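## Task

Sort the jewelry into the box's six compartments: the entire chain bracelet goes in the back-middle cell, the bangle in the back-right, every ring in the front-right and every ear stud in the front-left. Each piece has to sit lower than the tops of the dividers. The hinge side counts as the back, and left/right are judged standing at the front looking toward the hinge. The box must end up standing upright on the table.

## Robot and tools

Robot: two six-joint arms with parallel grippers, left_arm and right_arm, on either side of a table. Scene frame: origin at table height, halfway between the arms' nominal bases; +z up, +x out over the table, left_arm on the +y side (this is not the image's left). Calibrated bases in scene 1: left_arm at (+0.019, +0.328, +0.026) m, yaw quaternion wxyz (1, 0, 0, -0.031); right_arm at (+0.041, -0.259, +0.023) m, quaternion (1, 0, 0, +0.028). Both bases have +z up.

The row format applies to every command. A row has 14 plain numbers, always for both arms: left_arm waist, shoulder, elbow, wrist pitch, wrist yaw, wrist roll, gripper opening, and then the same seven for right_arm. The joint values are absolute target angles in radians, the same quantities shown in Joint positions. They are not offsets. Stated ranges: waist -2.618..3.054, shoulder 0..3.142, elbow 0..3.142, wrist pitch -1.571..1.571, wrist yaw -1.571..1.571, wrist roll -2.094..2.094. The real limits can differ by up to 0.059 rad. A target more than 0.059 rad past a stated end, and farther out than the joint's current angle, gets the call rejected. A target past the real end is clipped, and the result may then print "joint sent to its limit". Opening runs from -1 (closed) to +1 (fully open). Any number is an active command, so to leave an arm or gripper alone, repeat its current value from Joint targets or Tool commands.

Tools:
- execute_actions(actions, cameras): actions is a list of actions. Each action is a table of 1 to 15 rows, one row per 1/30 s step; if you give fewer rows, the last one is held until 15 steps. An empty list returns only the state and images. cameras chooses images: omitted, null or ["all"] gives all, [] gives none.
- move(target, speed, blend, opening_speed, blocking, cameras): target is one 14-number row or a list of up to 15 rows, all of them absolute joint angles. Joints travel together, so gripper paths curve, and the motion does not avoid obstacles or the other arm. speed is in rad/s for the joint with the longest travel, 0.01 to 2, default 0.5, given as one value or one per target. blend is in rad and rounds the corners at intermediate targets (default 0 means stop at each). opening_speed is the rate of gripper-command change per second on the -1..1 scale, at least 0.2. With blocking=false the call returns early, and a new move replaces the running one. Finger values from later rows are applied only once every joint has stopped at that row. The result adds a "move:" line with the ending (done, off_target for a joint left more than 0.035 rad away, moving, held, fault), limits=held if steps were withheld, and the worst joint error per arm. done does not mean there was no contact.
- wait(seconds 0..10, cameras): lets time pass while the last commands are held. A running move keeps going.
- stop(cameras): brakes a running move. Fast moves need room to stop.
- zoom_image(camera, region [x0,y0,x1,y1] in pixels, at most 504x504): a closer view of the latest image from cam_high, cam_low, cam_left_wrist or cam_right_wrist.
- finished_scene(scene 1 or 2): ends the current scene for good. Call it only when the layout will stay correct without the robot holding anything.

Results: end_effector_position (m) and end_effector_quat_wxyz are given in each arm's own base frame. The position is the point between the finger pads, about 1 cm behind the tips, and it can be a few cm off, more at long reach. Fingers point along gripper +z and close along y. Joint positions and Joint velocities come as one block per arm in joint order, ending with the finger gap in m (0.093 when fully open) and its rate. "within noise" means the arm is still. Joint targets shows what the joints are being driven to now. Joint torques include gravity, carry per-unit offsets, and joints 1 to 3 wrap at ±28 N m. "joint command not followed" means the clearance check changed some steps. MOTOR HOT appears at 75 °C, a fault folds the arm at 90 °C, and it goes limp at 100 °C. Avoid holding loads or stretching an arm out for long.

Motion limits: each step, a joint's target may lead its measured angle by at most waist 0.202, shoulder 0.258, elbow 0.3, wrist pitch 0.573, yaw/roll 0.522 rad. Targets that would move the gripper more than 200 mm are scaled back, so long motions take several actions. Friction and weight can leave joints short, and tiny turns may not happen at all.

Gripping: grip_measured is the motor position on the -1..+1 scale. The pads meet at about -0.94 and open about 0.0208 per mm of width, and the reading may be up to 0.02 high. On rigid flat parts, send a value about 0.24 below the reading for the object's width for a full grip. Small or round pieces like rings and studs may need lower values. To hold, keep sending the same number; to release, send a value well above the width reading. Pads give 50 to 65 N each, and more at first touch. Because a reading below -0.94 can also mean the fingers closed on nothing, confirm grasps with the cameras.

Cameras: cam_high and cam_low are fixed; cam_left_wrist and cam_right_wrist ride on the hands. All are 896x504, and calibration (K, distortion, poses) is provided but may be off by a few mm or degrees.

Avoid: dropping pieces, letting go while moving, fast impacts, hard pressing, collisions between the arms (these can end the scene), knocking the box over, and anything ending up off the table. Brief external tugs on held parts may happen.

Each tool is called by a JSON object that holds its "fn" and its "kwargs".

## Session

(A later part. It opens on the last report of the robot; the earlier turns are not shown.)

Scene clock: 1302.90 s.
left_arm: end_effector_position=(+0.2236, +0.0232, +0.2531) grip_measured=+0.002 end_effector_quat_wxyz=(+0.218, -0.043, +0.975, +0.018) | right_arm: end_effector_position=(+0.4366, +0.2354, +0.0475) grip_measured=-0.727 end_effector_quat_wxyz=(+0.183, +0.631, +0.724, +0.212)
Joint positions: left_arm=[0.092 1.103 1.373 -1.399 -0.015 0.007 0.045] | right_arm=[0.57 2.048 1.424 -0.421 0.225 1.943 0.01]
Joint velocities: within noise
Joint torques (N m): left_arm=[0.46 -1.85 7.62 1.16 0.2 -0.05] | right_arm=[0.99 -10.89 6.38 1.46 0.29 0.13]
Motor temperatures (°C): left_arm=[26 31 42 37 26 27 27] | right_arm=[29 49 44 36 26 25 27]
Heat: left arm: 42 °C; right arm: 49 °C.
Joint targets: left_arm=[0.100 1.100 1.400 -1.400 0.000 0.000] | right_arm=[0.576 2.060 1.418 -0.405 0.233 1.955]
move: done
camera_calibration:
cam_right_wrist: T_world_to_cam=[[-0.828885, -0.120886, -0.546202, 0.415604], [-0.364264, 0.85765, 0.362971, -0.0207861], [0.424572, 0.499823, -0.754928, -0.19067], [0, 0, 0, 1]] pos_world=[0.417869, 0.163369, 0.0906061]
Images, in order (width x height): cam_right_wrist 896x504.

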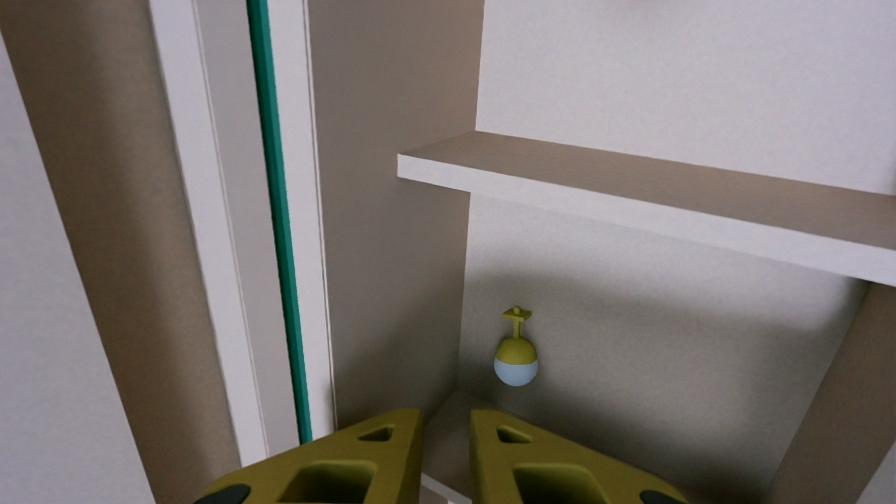

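{"fn": "move", "kwargs": {"target": [0.1,1.1,1.4,-1.4,0,0,0,0.588,2.098,1.402,-0.362,0.233,1.955,-0.73], "speed": 0.3, "cameras": ["cam_right_wrist"]}}

Scene clock: 1336.30 s.
left_arm: end_effector_position=(+0.2236, +0.0232, +0.2531) grip_measured=+0.002 end_effector_quat_wxyz=(+0.218, -0.043, +0.975, +0.018) | right_arm: end_effector_position=(+0.4355, +0.2415, +0.0324) grip_measured=-0.727 end_effector_quat_wxyz=(+0.182, +0.627, +0.728, +0.210)
Joint positions: left_arm=[0.092 1.103 1.373 -1.399 -0.015 0.007 0.045] | right_arm=[0.582 2.08 1.41 -0.38 0.227 1.943 0.01]
Joint velocities: within noise
Joint torques (N m): left_arm=[0.46 -1.85 7.62 1.16 0.2 -0.05] | right_arm=[0.95 -10.54 5.98 1.52 0.29 0.14]
Motor temperatures (°C): left_arm=[26 31 42 37 26 27 27] | right_arm=[29 60 42 35 26 25 27]
Heat: left arm: 42 °C; right arm: 60 °C.
Joint targets: left_arm=[0.100 1.100 1.400 -1.400 0.000 0.000] | right_arm=[0.588 2.098 1.402 -0.362 0.233 1.955]
move: done
camera_calibration:
cam_right_wrist: T_world_to_cam=[[-0.829292, -0.132066, -0.542985, 0.409879], [-0.372437, 0.855029, 0.360854, -0.0166625], [0.416612, 0.501481, -0.758256, -0.201528], [0, 0, 0, 1]] pos_world=[0.417663, 0.16944, 0.0757616]
Images, in order (width x height): cam_right_wrist 896x504.

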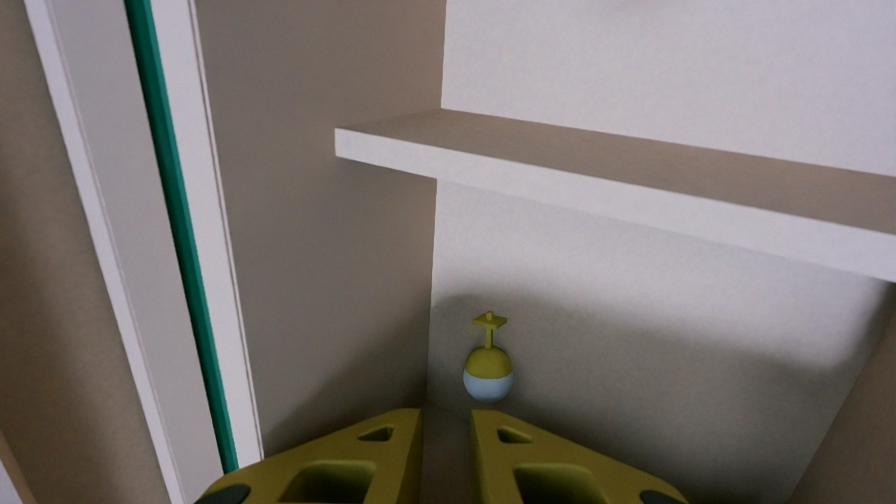

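{"fn": "move", "kwargs": {"target": [0.1,1.1,1.4,-1.4,0,0,0,0.588,2.139,1.366,-0.291,0.233,1.955,-0.73], "speed": 0.15, "cameras": ["cam_right_wrist"]}}

Scene clock: 1345.33 s.
left_arm: end_effector_position=(+0.2236, +0.0232, +0.2531) grip_measured=+0.002 end_effector_quat_wxyz=(+0.218, -0.043, +0.975, +0.018) | right_arm: end_effector_position=(+0.4376, +0.2387, +0.0238) grip_measured=-0.728 end_effector_quat_wxyz=(+0.192, +0.628, +0.724, +0.211)
Joint positions: left_arm=[0.092 1.103 1.373 -1.399 -0.015 0.007 0.045] | right_arm=[0.582 2.094 1.387 -0.336 0.248 1.943 0.01]
Joint velocities: within noise
Joint torques (N m): left_arm=[0.47 -1.85 7.61 1.16 0.2 -0.05] | right_arm=[0.95 -7.98 4.72 1.79 0.07 0.14]
Motor temperatures (°C): left_arm=[26 31 42 37 26 27 27] | right_arm=[29 60 42 35 26 25 27]
Heat: left arm: 42 °C; right arm: 60 °C.
Joint targets: left_arm=[0.100 1.100 1.400 -1.400 0.000 0.000] | right_arm=[0.588 2.139 1.366 -0.291 0.233 1.955]
move: off_target (right_arm); right_arm: the shoulder is farthest, 0.045 rad from its target
camera_calibration:
cam_right_wrist: T_world_to_cam=[[-0.821682, -0.129418, -0.555058, 0.402937], [-0.369192, 0.862799, 0.345363, -0.0133609], [0.434207, 0.488702, -0.756726, -0.212226], [0, 0, 0, 1]] pos_world=[0.418304, 0.16739, 0.0676709]
Images, in order (width x height): cam_right_wrist 896x504.

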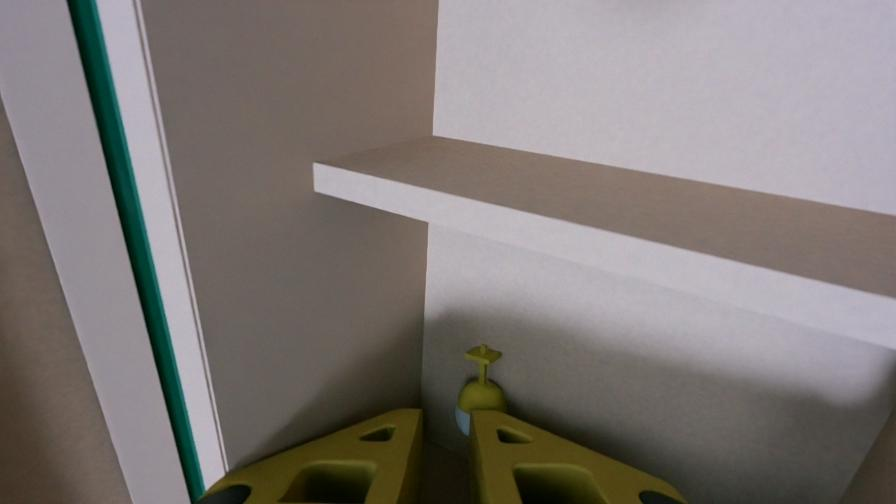

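{"fn": "move", "kwargs": {"target": [[0.1,1.1,1.4,-1.4,0,0,0,0.57,2.02,1.50,-0.50,0.225,1.94,-0.73],[0.1,1.1,1.4,-1.4,0,0,0,0.48,1.7,1.50,-0.70,0.0,0.3,-0.73],[0.1,1.1,1.4,-1.4,0,0,0,0.44,1.85,1.42,-0.5,-0.17,-1.3,-0.73],[0.1,1.1,1.4,-1.4,0,0,0,0.436,2.012,1.305,-0.235,-0.185,-1.322,-0.73]], "speed": [0.4,1.2,1.2,0.4], "blend": [0.05,0.15,0.05,0], "cameras": ["cam_right_wrist"]}}

Scene clock: 1421.30 s.
left_arm: end_effector_position=(+0.2236, +0.0232, +0.2530) grip_measured=+0.002 end_effector_quat_wxyz=(+0.218, -0.043, +0.975, +0.018) | right_arm: end_effector_position=(+0.4383, +0.2405, +0.0518) grip_measured=-0.728 end_effector_quat_wxyz=(-0.317, +0.745, -0.585, +0.054)
Joint positions: left_arm=[0.092 1.103 1.373 -1.399 -0.015 0.007 0.045] | right_arm=[0.442 1.998 1.312 -0.25 -0.177 -1.31 0.01]
Joint velocities: within noise
Joint torques (N m): left_arm=[0.46 -1.87 7.61 1.16 0.2 -0.05] | right_arm=[-0.06 -10.36 6.32 1.71 -0.21 -0.05]
Motor temperatures (°C): left_arm=[26 31 42 37 26 27 27] | right_arm=[29 57 41 36 26 25 27]
Heat: left arm: 42 °C; right arm: 57 °C.
Joint targets: left_arm=[0.100 1.100 1.400 -1.400 0.000 0.000] | right_arm=[0.436 2.012 1.305 -0.235 -0.185 -1.322]
move: done
camera_calibration:
cam_right_wrist: T_world_to_cam=[[0.839017, 0.125181, 0.52951, -0.425991], [0.0917625, -0.99179, 0.0890681, 0.232971], [0.536312, -0.0261405, -0.843615, -0.108659], [0, 0, 0, 1]] pos_world=[0.394311, 0.281544, 0.11315]
Images, in order (width x height): cam_right_wrist 896x504.

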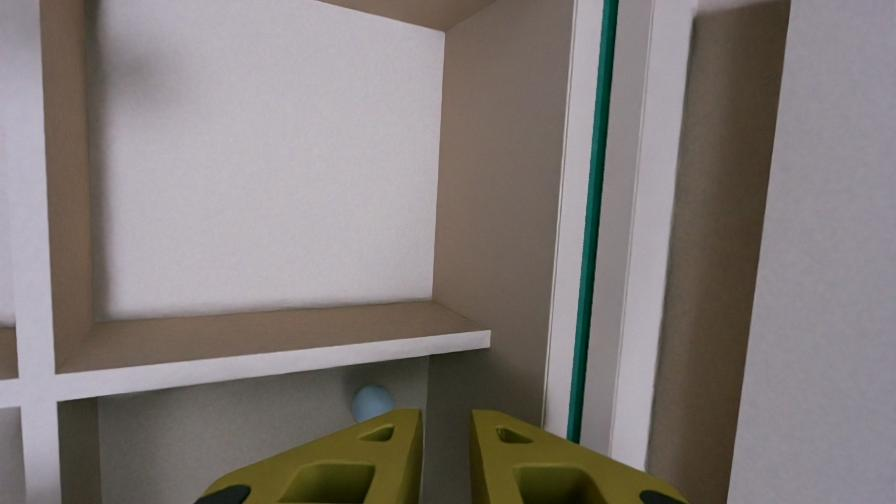

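{"fn": "move", "kwargs": {"target": [0.1,1.1,1.4,-1.4,0,0,0,0.4245,2.050,1.257,-0.155,-0.185,-1.322,-0.73], "speed": 0.25, "cameras": ["cam_right_wrist"]}}

Scene clock: 1444.37 s.
left_arm: end_effector_position=(+0.2236, +0.0232, +0.2530) grip_measured=+0.002 end_effector_quat_wxyz=(+0.218, -0.043, +0.975, +0.018) | right_arm: end_effector_position=(+0.4379, +0.2377, +0.0372) grip_measured=-0.728 end_effector_quat_wxyz=(-0.321, +0.743, -0.585, +0.052)
Joint positions: left_arm=[0.092 1.103 1.373 -1.399 -0.015 0.007 0.045] | right_arm=[0.434 2.017 1.27 -0.186 -0.188 -1.311 0.01]
Joint velocities: within noise
Joint torques (N m): left_arm=[0.46 -1.85 7.62 1.16 0.2 -0.05] | right_arm=[-0.39 -8.46 5.59 1.89 -0.09 -0.03]
Motor temperatures (°C): left_arm=[26 31 42 37 26 27 27] | right_arm=[29 60 40 36 26 25 27]
Heat: left arm: 42 °C; right arm: 60 °C.
Joint targets: left_arm=[0.100 1.100 1.400 -1.400 0.000 0.000] | right_arm=[0.424 2.050 1.257 -0.155 -0.185 -1.322]
move: done
camera_calibration:
cam_right_wrist: T_world_to_cam=[[0.838562, 0.119731, 0.531487, -0.416135], [0.0910729, -0.992632, 0.0799237, 0.232367], [0.537141, -0.0186169, -0.843287, -0.122923], [0, 0, 0, 1]] pos_world=[0.39382, 0.278191, 0.0989396]
Images, in order (width x height): cam_right_wrist 896x504.

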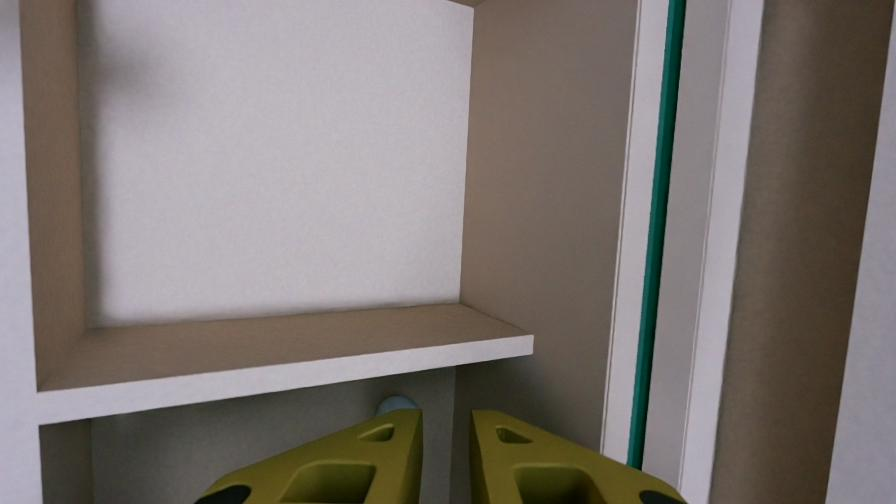

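{"fn": "move", "kwargs": {"target": [0.1,1.1,1.4,-1.4,0,0,0,0.415,2.075,1.25,-0.13,-0.185,-1.322,-0.73], "speed": 0.25, "cameras": ["cam_right_wrist","cam_high"]}}

Scene clock: 1471.40 s.
left_arm: end_effector_position=(+0.2236, +0.0232, +0.2530) grip_measured=+0.002 end_effector_quat_wxyz=(+0.218, -0.043, +0.975, +0.018) | right_arm: end_effector_position=(+0.4399, +0.2355, +0.0221) grip_measured=-0.728 end_effector_quat_wxyz=(-0.320, +0.742, -0.587, +0.048)
Joint positions: left_arm=[0.092 1.103 1.373 -1.399 -0.015 0.007 0.045] | right_arm=[0.425 2.051 1.256 -0.143 -0.198 -1.313 0.01]
Joint velocities: within noise
Joint torques (N m): left_arm=[0.46 -1.85 7.62 1.16 0.2 -0.06] | right_arm=[-0.44 -9.55 6.15 1.69 -0.01 -0.02]
Motor temperatures (°C): left_arm=[26 31 42 37 26 27 27] | right_arm=[29 57 41 37 26 25 27]
Heat: left arm: 42 °C; right arm: 57 °C.
Joint targets: left_arm=[0.100 1.100 1.400 -1.400 0.000 0.000] | right_arm=[0.415 2.075 1.250 -0.130 -0.185 -1.322]
move: done
camera_calibration:
cam_right_wrist: T_world_to_cam=[[0.842888, 0.116066, 0.525422, -0.410412], [0.0897843, -0.993107, 0.0753453, 0.232043], [0.530545, -0.016333, -0.847499, -0.134365], [0, 0, 0, 1]] pos_world=[0.396385, 0.275884, 0.0842823]
Images, in order (width x height): cam_high 896x504, cam_right_wrist 896x504.

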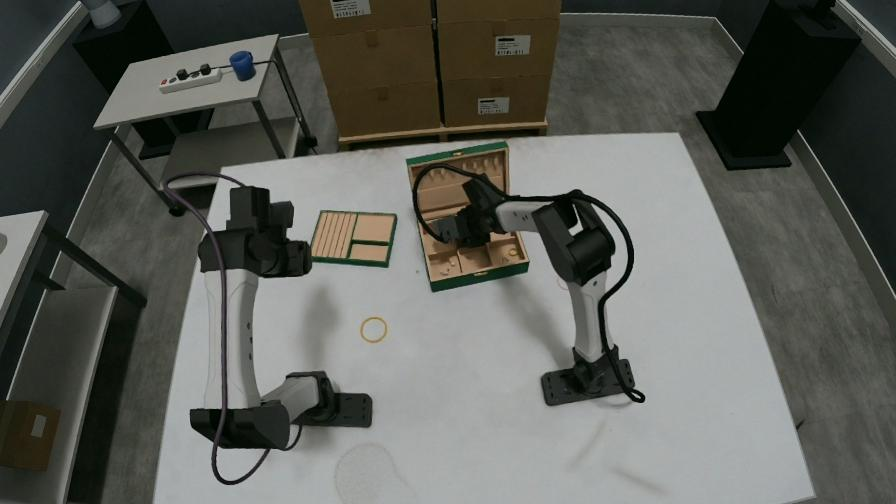

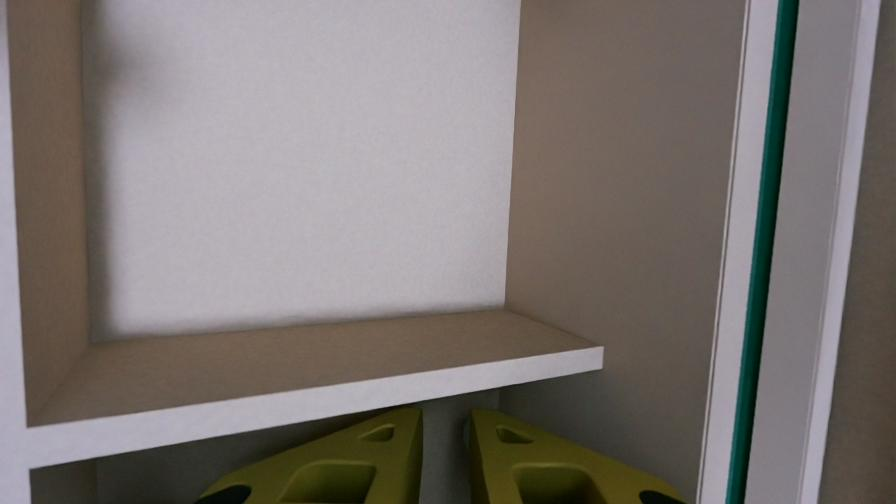

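{"fn": "move", "kwargs": {"target": [0.1,1.1,1.4,-1.4,0,0,0,0.415,2.097,1.228,-0.095,-0.185,-1.322,-0.73], "speed": 0.2, "cameras": ["cam_right_wrist"]}}

Scene clock: 1492.47 s.
left_arm: end_effector_position=(+0.2236, +0.0232, +0.2530) grip_measured=+0.002 end_effector_quat_wxyz=(+0.218, -0.043, +0.975, +0.018) | right_arm: end_effector_position=(+0.4399, +0.2346, +0.0164) grip_measured=-0.728 end_effector_quat_wxyz=(-0.321, +0.741, -0.588, +0.049)
Joint positions: left_arm=[0.092 1.103 1.373 -1.399 -0.015 0.007 0.045] | right_arm=[0.423 2.061 1.245 -0.12 -0.198 -1.313 0.01]
Joint velocities: within noise
Joint torques (N m): left_arm=[0.46 -1.85 7.62 1.16 0.2 -0.05] | right_arm=[-0.24 -8.35 5.11 1.86 -0.02 -0.01]
Motor temperatures (°C): left_arm=[26 31 42 37 26 27 27] | right_arm=[29 56 41 38 26 25 27]
Heat: left arm: 42 °C; right arm: 56 °C.
Joint targets: left_arm=[0.100 1.100 1.400 -1.400 0.000 0.000] | right_arm=[0.415 2.097 1.228 -0.095 -0.185 -1.322]
move: off_target (right_arm); right_arm: the shoulder is farthest, 0.036 rad from its target
camera_calibration:
cam_right_wrist: T_world_to_cam=[[0.8426, 0.114254, 0.526281, -0.406822], [0.0880454, -0.993313, 0.0746805, 0.232348], [0.531294, -0.0165892, -0.847025, -0.139498], [0, 0, 0, 1]] pos_world=[0.396446, 0.274961, 0.0785926]
Images, in order (width x height): cam_right_wrist 896x504.

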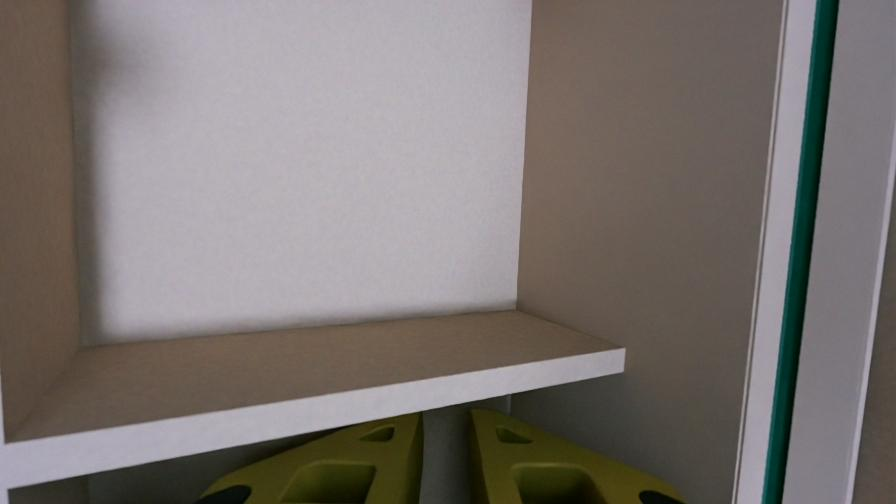

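{"fn": "move", "kwargs": {"target": [[0.1,1.1,1.4,-1.4,0,0,0,0.415,2.112,1.218,-0.075,-0.185,-1.322,-0.73],[0.1,1.1,1.4,-1.4,0,0,0,0.415,2.112,1.218,-0.075,-0.185,-1.322,-1]], "speed": 0.2, "opening_speed": 0.6, "cameras": ["cam_right_wrist","cam_high"]}}

Scene clock: 1502.00 s.
left_arm: end_effector_position=(+0.2236, +0.0232, +0.2530) grip_measured=+0.002 end_effector_quat_wxyz=(+0.218, -0.043, +0.975, +0.018) | right_arm: end_effector_position=(+0.4434, +0.2363, +0.0148) grip_measured=-0.973 end_effector_quat_wxyz=(-0.330, +0.739, -0.584, +0.052)
Joint positions: left_arm=[0.092 1.103 1.373 -1.399 -0.015 0.007 0.045] | right_arm=[0.422 2.07 1.237 -0.082 -0.203 -1.313 0]
Joint velocities: within noise
Joint torques (N m): left_arm=[0.46 -1.85 7.62 1.16 0.2 -0.05] | right_arm=[-0.14 -7.91 4.77 1.67 0.03 -0.01]
Motor temperatures (°C): left_arm=[26 31 42 37 26 27 27] | right_arm=[29 57 40 38 26 25 27]
Heat: left arm: 42 °C; right arm: 57 °C.
Joint targets: left_arm=[0.100 1.100 1.400 -1.400 0.000 0.000] | right_arm=[0.415 2.112 1.218 -0.075 -0.185 -1.322]
move: off_target (right_arm); target 2's new numbers were sent with right_arm's shoulder 0.051 rad from that target; right_arm: the shoulder is farthest, 0.042 rad from its target
camera_calibration:
cam_right_wrist: T_world_to_cam=[[0.83281, 0.109132, 0.542695, -0.403761], [0.0883938, -0.994012, 0.0642406, 0.234068], [0.546456, -0.00552932, -0.83747, -0.15214], [0, 0, 0, 1]] pos_world=[0.398704, 0.275888, 0.0766698]
Images, in order (width x height): cam_high 896x504, cam_right_wrist 896x504.

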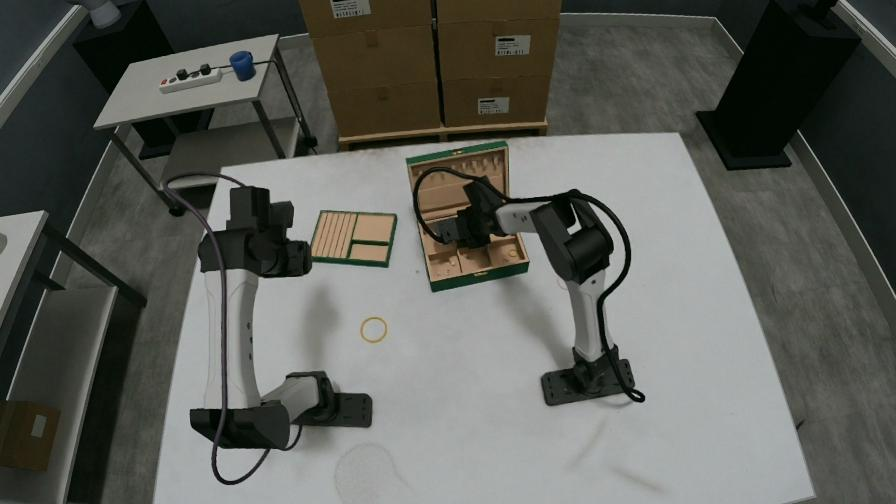

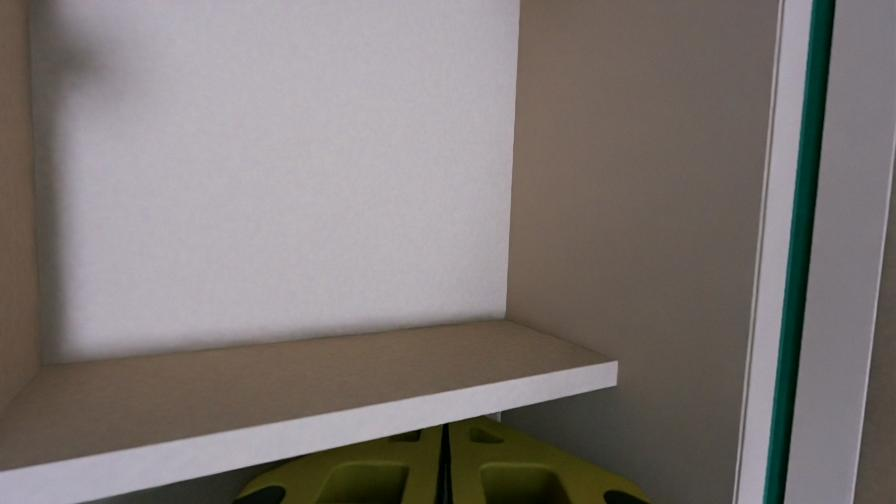

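{"fn": "move", "kwargs": {"target": [[0.1,1.1,1.4,-1.4,0,0,0,0.43,1.99,1.30,-0.24,-0.18,-1.31,-1],[0.1,1.1,1.4,-1.4,0,0,0,0.43,1.75,1.42,-0.55,-0.17,-1.3,-1],[0.1,1.1,1.4,-1.4,0,0,0,0.50,1.6,1.50,-1.1,0.0,0.3,-1]], "speed": [0.3,0.8,1.2], "blend": [0.05,0.1,0], "cameras": ["cam_right_wrist","cam_high"]}}

Scene clock: 1515.33 s.
left_arm: end_effector_position=(+0.2236, +0.0232, +0.2530) grip_measured=+0.002 end_effector_quat_wxyz=(+0.218, -0.043, +0.975, +0.018) | right_arm: end_effector_position=(+0.3228, +0.1753, +0.1734) grip_measured=-0.973 end_effector_quat_wxyz=(+0.158, -0.102, +0.980, +0.070)
Joint positions: left_arm=[0.092 1.103 1.373 -1.399 -0.015 0.007 0.045] | right_arm=[0.494 1.623 1.479 -1.079 -0.009 0.287 0]
Joint velocities: within noise
Joint torques (N m): left_arm=[0.47 -1.85 7.61 1.16 0.2 -0.05] | right_arm=[1.05 -10.29 9.18 0.86 0.12 0.16]
Motor temperatures (°C): left_arm=[26 31 42 37 26 27 27] | right_arm=[29 58 40 38 26 25 27]
Heat: left arm: 42 °C; right arm: 58 °C.
Joint targets: left_arm=[0.100 1.100 1.400 -1.400 0.000 0.000] | right_arm=[0.500 1.600 1.500 -1.100 0.000 0.300]
move: done
camera_calibration:
cam_right_wrist: T_world_to_cam=[[0.231757, -0.966333, -0.111753, 0.113298], [-0.962782, -0.244281, 0.115663, 0.372837], [-0.139068, 0.0807878, -0.986982, 0.278319], [0, 0, 0, 1]] pos_world=[0.371408, 0.178076, 0.244234]
Images, in order (width x height): cam_high 896x504, cam_right_wrist 896x504.

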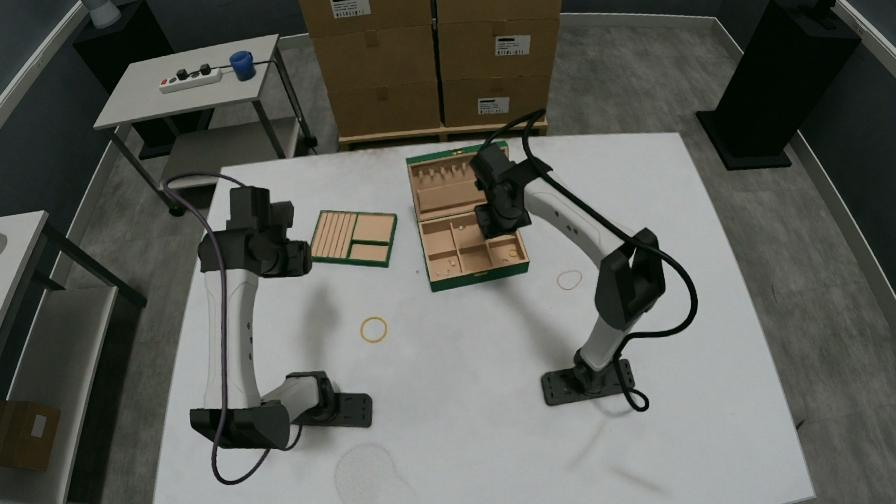

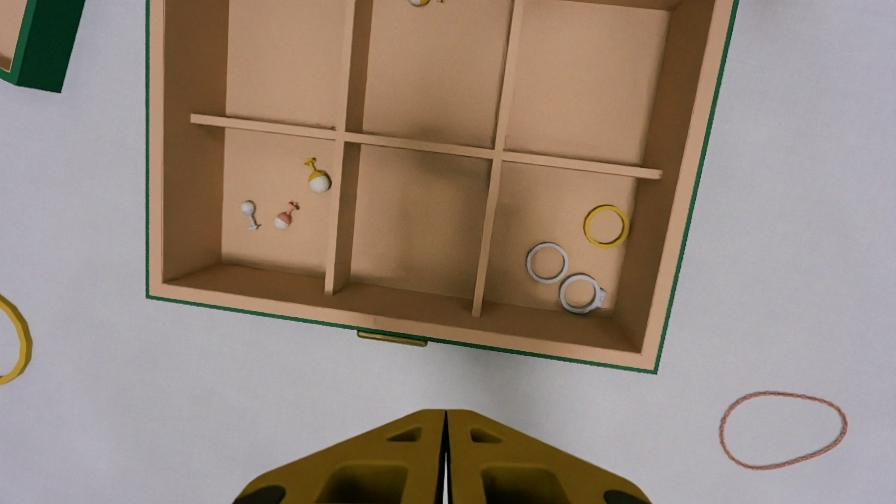

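{"fn": "move", "kwargs": {"target": [0.1,1.1,1.4,-1.4,0,0,0,0.53,1.80,1.65,-1.2,0.0,0.35,-0.73], "speed": 0.8, "cameras": ["cam_right_wrist"]}}

{"fn": "move", "kwargs": {"target": [0.1,1.1,1.4,-1.4,0,0,0,0.45,1.1,1.4,-1.4,0.0,0.3,-0.73], "speed": 0.8, "cameras": ["cam_right_wrist"]}}

Scene clock: 1528.43 s.
left_arm: end_effector_position=(+0.2236, +0.0232, +0.2530) grip_measured=+0.002 end_effector_quat_wxyz=(+0.218, -0.043, +0.975, +0.018) | right_arm: end_effector_position=(+0.3320, +0.1935, +0.1544) grip_measured=-0.732 end_effector_quat_wxyz=(+0.102, -0.093, +0.989, +0.051)
Joint positions: left_arm=[0.092 1.103 1.373 -1.399 -0.015 0.007 0.045] | right_arm=[0.525 1.792 1.629 -1.179 -0.008 0.338 0.01]
Joint velocities: within noise
Joint torques (N m): left_arm=[0.47 -1.85 7.61 1.16 0.2 -0.05] | right_arm=[0.94 -8.85 8.95 0.66 0.12 0.16]
Motor temperatures (°C): left_arm=[26 31 43 37 26 27 27] | right_arm=[29 59 42 36 26 25 27]
Heat: left arm: 43 °C; right arm: 59 °C.
Joint targets: left_arm=[0.100 1.100 1.400 -1.400 0.000 0.000] | right_arm=[0.530 1.800 1.650 -1.200 0.000 0.350]
move: done
camera_calibration:
cam_right_wrist: T_world_to_cam=[[0.20291, -0.974997, -0.0905971, 0.134613], [-0.947691, -0.21882, 0.232378, 0.360356], [-0.246392, 0.0387063, -0.968397, 0.300227], [0, 0, 0, 1]] pos_world=[0.388166, 0.198479, 0.219196]
Images, in order (width x height): cam_right_wrist 896x504.

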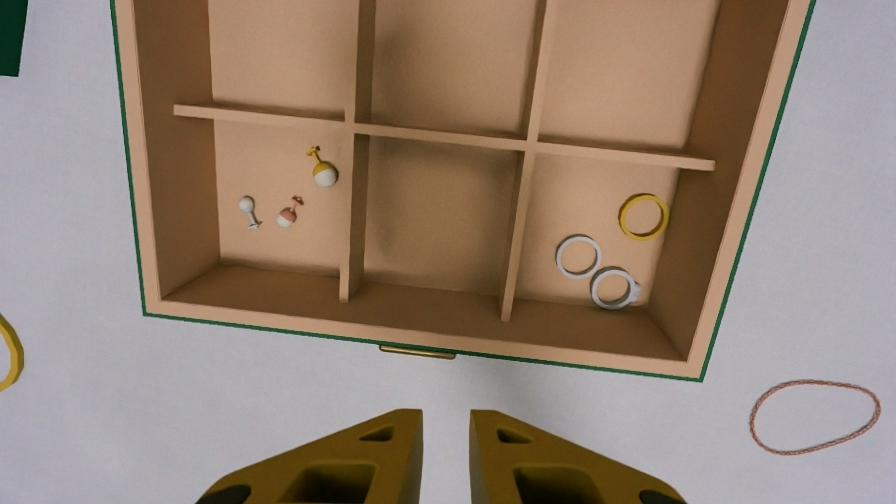

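Scene clock: 1529.90 s.
left_arm: end_effector_position=(+0.2236, +0.0232, +0.2530) grip_measured=+0.002 end_effector_quat_wxyz=(+0.218, -0.043, +0.975, +0.018) | right_arm: end_effector_position=(+0.2069, +0.1030, +0.2691) grip_measured=-0.732 end_effector_quat_wxyz=(+0.231, -0.071, +0.966, +0.097)
Joint positions: left_arm=[0.092 1.103 1.373 -1.399 -0.015 0.007 0.045] | right_arm=[0.457 1.095 1.41 -1.379 -0.007 0.312 0.01]
Joint velocities: within noise
Joint torques (N m): left_arm=[0.46 -1.85 7.62 1.16 0.2 -0.05] | right_arm=[-0.09 -1.74 5.57 1.2 0.11 -0.09]
Motor temperatures (°C): left_arm=[26 31 43 37 26 27 27] | right_arm=[29 59 42 36 26 25 27]
Heat: left arm: 43 °C; right arm: 59 °C.
Joint targets: left_arm=[0.100 1.100 1.400 -1.400 0.000 0.000] | right_arm=[0.450 1.100 1.400 -1.400 0.000 0.300]
move: done
camera_calibration:
cam_right_wrist: T_world_to_cam=[[0.191505, -0.968184, -0.161078, 0.102731], [-0.981484, -0.188238, -0.0354466, 0.271277], [0.00399784, 0.164884, -0.986305, 0.324093], [0, 0, 0, 1]] pos_world=[0.245285, 0.0970894, 0.345818]
Images, in order (width x height): cam_right_wrist 896x504.

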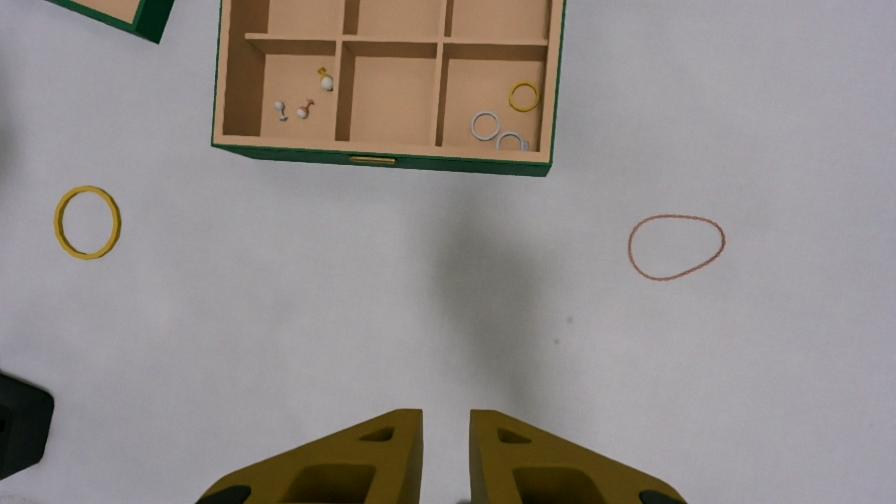

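{"fn": "move", "kwargs": {"target": [[0.1,1.1,1.4,-1.4,0,0,0,0.60,1.84,1.40,-0.76,0.15,0.42,-0.73]], "speed": 0.9, "cameras": ["cam_right_wrist"]}}

{"fn": "move", "kwargs": {"target": [0.1,1.1,1.4,-1.4,0,0,0,0.45,1.1,1.4,-1.4,0.0,0.3,-0.73], "speed": 0.9, "cameras": []}}

Scene clock: 1551.60 s.
left_arm: end_effector_position=(+0.2236, +0.0232, +0.2530) grip_measured=+0.002 end_effector_quat_wxyz=(+0.218, -0.043, +0.975, +0.018) | right_arm: end_effector_position=(+0.3626, +0.2176, +0.0954) grip_measured=-0.732 end_effector_quat_wxyz=(+0.191, -0.080, +0.978, +0.026)
Joint positions: left_arm=[0.092 1.103 1.373 -1.399 -0.015 0.007 0.045] | right_arm=[0.597 1.835 1.404 -0.776 0.142 0.407 0.01]
Joint velocities: within noise
Joint torques (N m): left_arm=[0.46 -1.85 7.62 1.16 0.2 -0.05] | right_arm=[0.79 -9.76 6.69 1.25 0.21 0.16]
Motor temperatures (°C): left_arm=[26 31 43 37 26 27 27] | right_arm=[29 53 42 36 26 25 27]
Heat: left arm: 43 °C; right arm: 53 °C.
Joint targets: left_arm=[0.100 1.100 1.400 -1.400 0.000 0.000] | right_arm=[0.600 1.840 1.400 -0.760 0.150 0.420]
move: done
camera_calibration:
cam_right_wrist: T_world_to_cam=[[0.176005, -0.984024, -0.026801, 0.152114], [-0.982252, -0.177351, 0.0610593, 0.428256], [-0.064837, 0.0155786, -0.997774, 0.191731], [0, 0, 0, 1]] pos_world=[0.406314, 0.222649, 0.169232]
Images, in order (width x height): cam_right_wrist 896x504.

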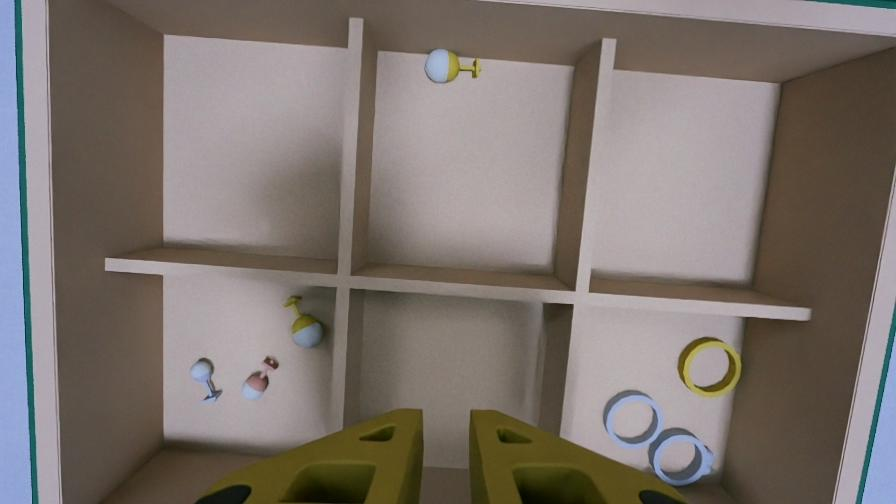

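Scene clock: 1553.27 s.
left_arm: end_effector_position=(+0.2236, +0.0232, +0.2530) grip_measured=+0.002 end_effector_quat_wxyz=(+0.218, -0.043, +0.975, +0.018) | right_arm: end_effector_position=(+0.2074, +0.1001, +0.2674) grip_measured=-0.732 end_effector_quat_wxyz=(+0.232, -0.069, +0.966, +0.089)
Joint positions: left_arm=[0.092 1.103 1.373 -1.399 -0.015 0.007 0.045] | right_arm=[0.457 1.092 1.402 -1.378 0.01 0.312 0.01]
Joint velocities: within noise
Joint torques (N m): left_arm=[0.47 -1.85 7.61 1.16 0.21 -0.05] | right_arm=[-0.08 -1.46 6.34 1.19 -0.07 -0.12]
Motor temperatures (°C): left_arm=[26 31 43 37 26 27 27] | right_arm=[29 53 42 36 26 25 27]
Heat: left arm: 43 °C; right arm: 53 °C.
Joint targets: left_arm=[0.100 1.100 1.400 -1.400 0.000 0.000] | right_arm=[0.450 1.100 1.400 -1.400 0.000 0.300]
move: done
No camera images: "cameras" was empty.

{"fn": "move", "kwargs": {"target": [[0.1,1.1,1.4,-1.4,0,0,0,0.575,1.99,1.656,-1.10,0.0,0.452,-0.9],[0.1,1.1,1.4,-1.4,0,0,0,0.575,2.067,1.45,-0.835,0.0,0.452,-0.9],[0.1,1.1,1.4,-1.4,0,0,0,0.605,1.985,1.342,-0.805,0.0,0.48,-0.9]], "speed": [0.9,0.4,0.2], "cameras": ["cam_right_wrist"]}}

Scene clock: 1606.67 s.
left_arm: end_effector_position=(+0.2236, +0.0232, +0.2530) grip_measured=+0.002 end_effector_quat_wxyz=(+0.218, -0.043, +0.975, +0.018) | right_arm: end_effector_position=(+0.3341, +0.2174, +0.0109) grip_measured=-0.898 end_effector_quat_wxyz=(+0.067, -0.058, +0.996, +0.026)
Joint positions: left_arm=[0.092 1.103 1.373 -1.399 -0.015 0.007 0.045] | right_arm=[0.586 2.013 1.36 -0.775 0.023 0.468 0.002]
Joint velocities: within noise
Joint torques (N m): left_arm=[0.46 -1.85 7.62 1.16 0.2 -0.06] | right_arm=[2.07 -13.74 4.53 0.36 -0.18 0.2]
Motor temperatures (°C): left_arm=[26 31 43 37 26 27 27] | right_arm=[29 49 41 35 26 25 27]
Heat: left arm: 43 °C; right arm: 49 °C.
Joint targets: left_arm=[0.100 1.100 1.400 -1.400 0.000 0.000] | right_arm=[0.605 1.985 1.342 -0.805 0.000 0.480]
move: done
camera_calibration:
cam_right_wrist: T_world_to_cam=[[0.127423, -0.99041, -0.0534029, 0.172575], [-0.941872, -0.137702, 0.306456, 0.380544], [-0.310871, 0.0112491, -0.950386, 0.188258], [0, 0, 0, 1]] pos_world=[0.394958, 0.221204, 0.071514]
Images, in order (width x height): cam_right_wrist 896x504.

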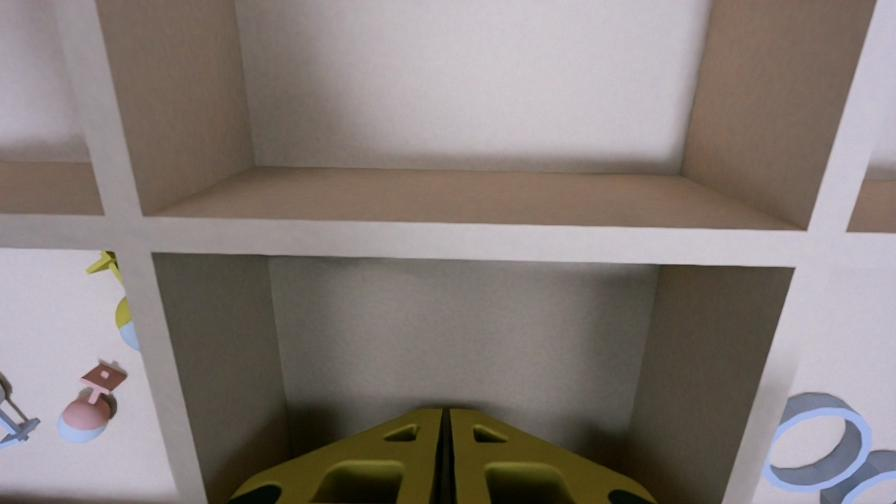

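{"fn": "move", "kwargs": {"target": [0.1,1.1,1.4,-1.4,0,0,0,0.668,1.81,1.126,-0.755,0.0,0.54,-0.9], "speed": 0.8, "cameras": ["cam_right_wrist","cam_high"]}}

Scene clock: 1612.10 s.
left_arm: end_effector_position=(+0.2236, +0.0232, +0.2530) grip_measured=+0.002 end_effector_quat_wxyz=(+0.218, -0.043, +0.975, +0.018) | right_arm: end_effector_position=(+0.2824, +0.2133, +0.0199) grip_measured=-0.898 end_effector_quat_wxyz=(+0.073, -0.067, +0.995, +0.033)
Joint positions: left_arm=[0.092 1.103 1.373 -1.399 -0.015 0.007 0.045] | right_arm=[0.659 1.833 1.145 -0.725 0.026 0.523 0.002]
Joint velocities: within noise
Joint torques (N m): left_arm=[0.47 -1.84 7.62 1.16 0.2 -0.05] | right_arm=[1.25 -11.41 4.42 0.37 -0.18 0.21]
Motor temperatures (°C): left_arm=[26 31 43 37 26 27 27] | right_arm=[29 52 41 35 26 25 27]
Heat: left arm: 43 °C; right arm: 52 °C.
Joint targets: left_arm=[0.100 1.100 1.400 -1.400 0.000 0.000] | right_arm=[0.668 1.810 1.126 -0.755 0.000 0.540]
move: done
camera_calibration:
cam_right_wrist: T_world_to_cam=[[0.145946, -0.987108, -0.0657104, 0.169962], [-0.942322, -0.158933, 0.294566, 0.333429], [-0.301212, 0.0189297, -0.953369, 0.176419], [0, 0, 0, 1]] pos_world=[0.342532, 0.217425, 0.081144]
Images, in order (width x height): cam_high 896x504, cam_right_wrist 896x504.

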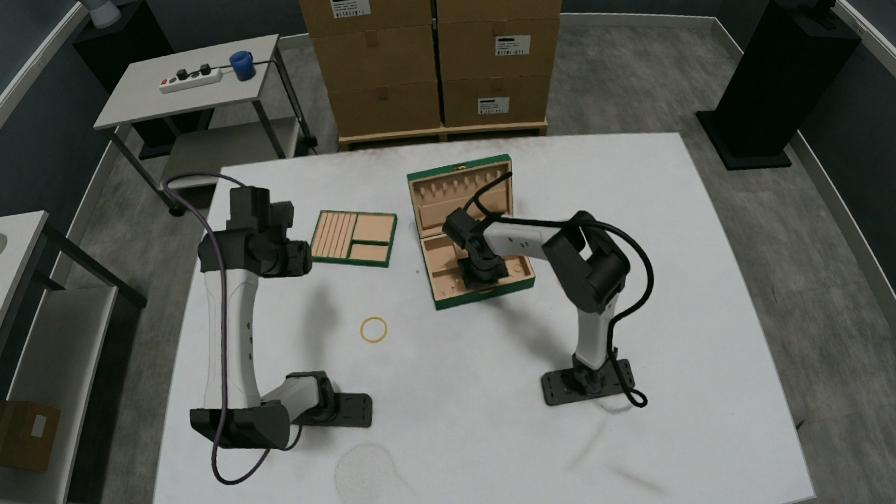

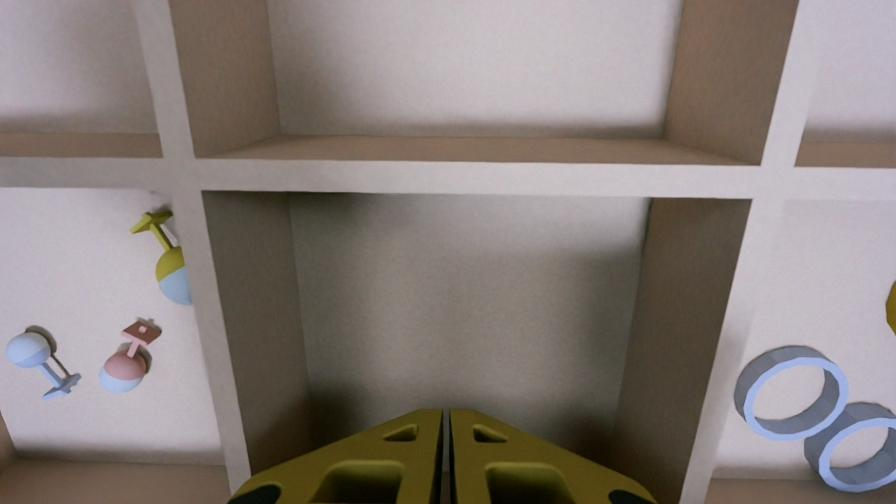

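{"fn": "move", "kwargs": {"target": [[0.1,1.1,1.4,-1.4,0,0,0,0.655,1.785,1.48,-1.12,0.0,0.52,-0.9],[0.1,1.1,1.4,-1.4,0,0,0,0.64,1.78,1.48,-0.87,0.1,0.47,-0.73]], "speed": [0.5,0.7], "blend": [0.05,0], "cameras": ["cam_right_wrist"]}}

{"fn": "move", "kwargs": {"target": [0.1,1.1,1.4,-1.4,0,0,0,0.5,1.1,1.4,-1.4,0.0,0.3,-0.73], "speed": 0.9, "cameras": []}}

Scene clock: 1626.80 s.
left_arm: end_effector_position=(+0.2236, +0.0232, +0.2530) grip_measured=+0.002 end_effector_quat_wxyz=(+0.218, -0.043, +0.975, +0.018) | right_arm: end_effector_position=(+0.3393, +0.2362, +0.1155) grip_measured=-0.732 end_effector_quat_wxyz=(+0.167, -0.073, +0.982, +0.052)
Joint positions: left_arm=[0.092 1.103 1.373 -1.399 -0.015 0.007 0.045] | right_arm=[0.645 1.807 1.461 -0.886 0.092 0.482 0.01]
Joint velocities: within noise
Joint torques (N m): left_arm=[0.47 -1.85 7.62 1.16 0.2 -0.05] | right_arm=[0.01 -12.56 8.91 1.22 0.19 -0.08]
Motor temperatures (°C): left_arm=[26 31 43 37 26 27 27] | right_arm=[29 55 41 34 26 25 27]
Heat: left arm: 43 °C; right arm: 55 °C.
Joint targets: left_arm=[0.100 1.100 1.400 -1.400 0.000 0.000] | right_arm=[0.640 1.780 1.480 -0.870 0.100 0.470]
move: done
camera_calibration:
cam_right_wrist: T_world_to_cam=[[0.169597, -0.981831, -0.0851137, 0.183481], [-0.978268, -0.178175, 0.106049, 0.401016], [-0.119287, 0.0652784, -0.990712, 0.215893], [0, 0, 0, 1]] pos_world=[0.386937, 0.237505, 0.186977]
Images, in order (width x height): cam_right_wrist 896x504.

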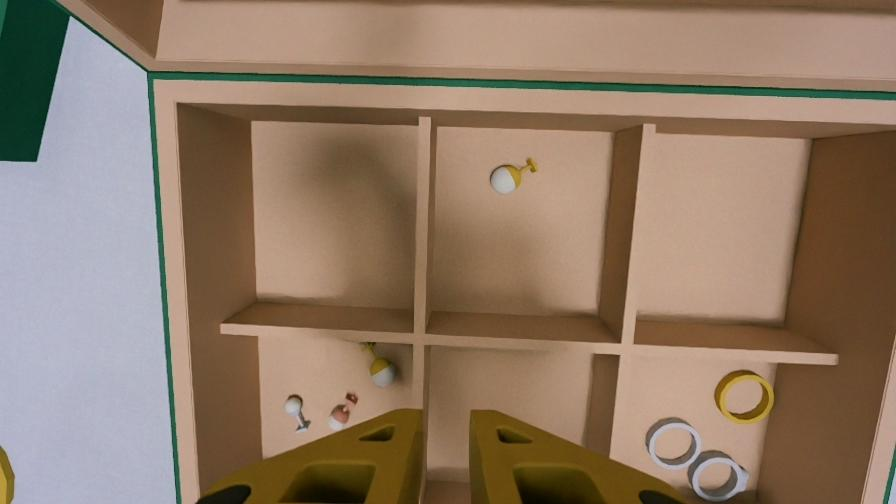

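Scene clock: 1628.33 s.
left_arm: end_effector_position=(+0.2236, +0.0232, +0.2530) grip_measured=+0.002 end_effector_quat_wxyz=(+0.218, -0.043, +0.975, +0.018) | right_arm: end_effector_position=(+0.2026, +0.1105, +0.2701) grip_measured=-0.732 end_effector_quat_wxyz=(+0.234, -0.092, +0.963, +0.096)
Joint positions: left_arm=[0.092 1.103 1.373 -1.399 -0.015 0.007 0.045] | right_arm=[0.506 1.091 1.41 -1.378 0.01 0.312 0.01]
Joint velocities: within noise
Joint torques (N m): left_arm=[0.47 -1.85 7.61 1.16 0.2 -0.06] | right_arm=[-0.05 -1.39 5.6 1.19 -0.03 -0.08]
Motor temperatures (°C): left_arm=[26 31 43 37 26 27 27] | right_arm=[29 55 41 34 26 25 27]
Heat: left arm: 43 °C; right arm: 55 °C.
Joint targets: left_arm=[0.100 1.100 1.400 -1.400 0.000 0.000] | right_arm=[0.500 1.100 1.400 -1.400 0.000 0.300]
move: done
No camera images: "cameras" was empty.

{"fn": "move", "kwargs": {"target": [[0.1,1.1,1.4,-1.4,0,0,0,0.615,1.845,1.465,-1.05,0.0,0.493,-0.9],[0.1,1.1,1.4,-1.4,0,0,0,0.615,1.935,1.263,-0.775,0.0,0.493,-0.9],[0.1,1.1,1.4,-1.4,0,0,0,0.638,1.868,1.186,-0.757,0.0,0.518,-0.9],[0.1,1.1,1.4,-1.4,0,0,0,0.715,1.72,1.0,-0.725,0.0,0.585,-0.9],[0.1,1.1,1.4,-1.4,0,0,0,0.70,1.68,1.25,-1.02,0.0,0.57,-0.9],[0.1,1.1,1.4,-1.4,0,0,0,0.70,1.70,1.38,-0.87,0.1,0.50,-0.73]], "speed": [0.9,0.4,0.2,0.9,0.5,0.6], "blend": [0,0,0,0,0.04,0], "cameras": ["cam_right_wrist","cam_high"]}}

{"fn": "move", "kwargs": {"target": [0.1,1.1,1.4,-1.4,0,0,0,0.5,1.1,1.4,-1.4,0.0,0.3,-0.73], "speed": 0.9, "cameras": []}}

Scene clock: 1666.90 s.
left_arm: end_effector_position=(+0.2236, +0.0232, +0.2530) grip_measured=+0.002 end_effector_quat_wxyz=(+0.218, -0.043, +0.975, +0.018) | right_arm: end_effector_position=(+0.3055, +0.2401, +0.1222) grip_measured=-0.732 end_effector_quat_wxyz=(+0.166, -0.087, +0.980, +0.061)
Joint positions: left_arm=[0.092 1.103 1.373 -1.399 -0.015 0.007 0.045] | right_arm=[0.706 1.706 1.365 -0.886 0.092 0.512 0.01]
Joint velocities: within noise
Joint torques (N m): left_arm=[0.46 -1.84 7.62 1.16 0.2 -0.05] | right_arm=[-0.01 -9.58 8.51 1.27 0.17 -0.07]
Motor temperatures (°C): left_arm=[26 31 43 37 26 27 27] | right_arm=[29 50 41 35 26 25 27]
Heat: left arm: 43 °C; right arm: 50 °C.
Joint targets: left_arm=[0.100 1.100 1.400 -1.400 0.000 0.000] | right_arm=[0.700 1.700 1.380 -0.870 0.100 0.500]
move: done
camera_calibration:
cam_right_wrist: T_world_to_cam=[[0.200904, -0.974723, -0.097738, 0.183863], [-0.972048, -0.210732, 0.103508, 0.374191], [-0.121488, 0.074211, -0.989815, 0.216677], [0, 0, 0, 1]] pos_world=[0.353117, 0.24199, 0.193709]
Images, in order (width x height): cam_high 896x504, cam_right_wrist 896x504.

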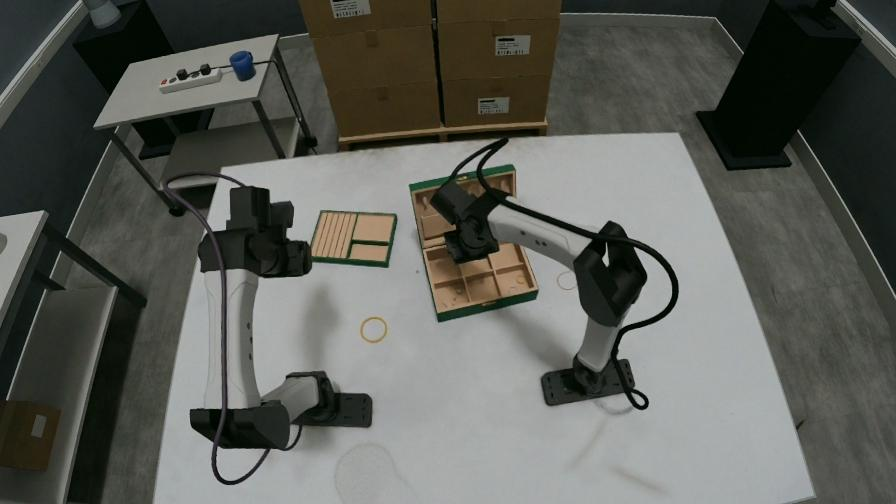

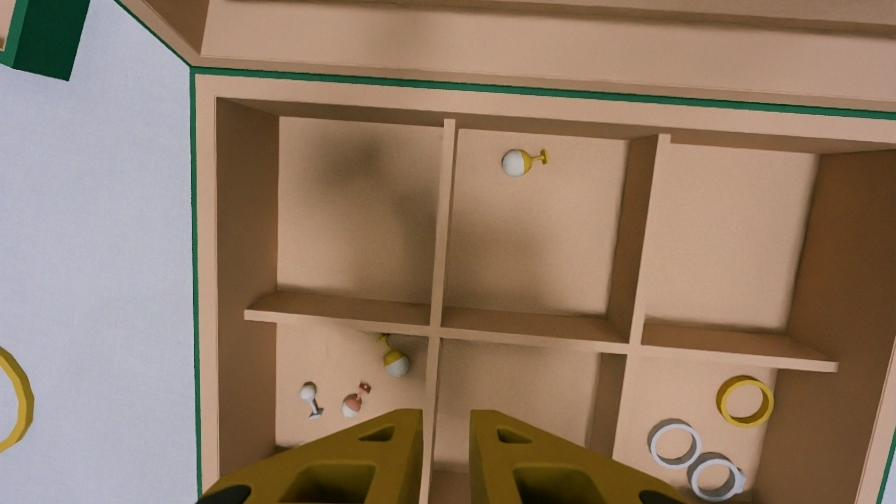

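Scene clock: 1668.40 s.
left_arm: end_effector_position=(+0.2236, +0.0232, +0.2530) grip_measured=+0.002 end_effector_quat_wxyz=(+0.218, -0.043, +0.975, +0.018) | right_arm: end_effector_position=(+0.2012, +0.1096, +0.2624) grip_measured=-0.732 end_effector_quat_wxyz=(+0.223, -0.092, +0.966, +0.092)
Joint positions: left_arm=[0.092 1.103 1.373 -1.399 -0.015 0.007 0.045] | right_arm=[0.505 1.093 1.388 -1.378 0.009 0.312 0.01]
Joint velocities: within noise
Joint torques (N m): left_arm=[0.49 -1.87 7.62 1.16 0.2 -0.05] | right_arm=[0.02 -1.54 7.75 1.14 -0.05 -0.1]
Motor temperatures (°C): left_arm=[26 31 43 37 26 27 27] | right_arm=[29 50 41 35 26 25 27]
Heat: left arm: 43 °C; right arm: 50 °C.
Joint targets: left_arm=[0.100 1.100 1.400 -1.400 0.000 0.000] | right_arm=[0.500 1.100 1.400 -1.400 0.000 0.300]
move: done
No camera images: "cameras" was empty.


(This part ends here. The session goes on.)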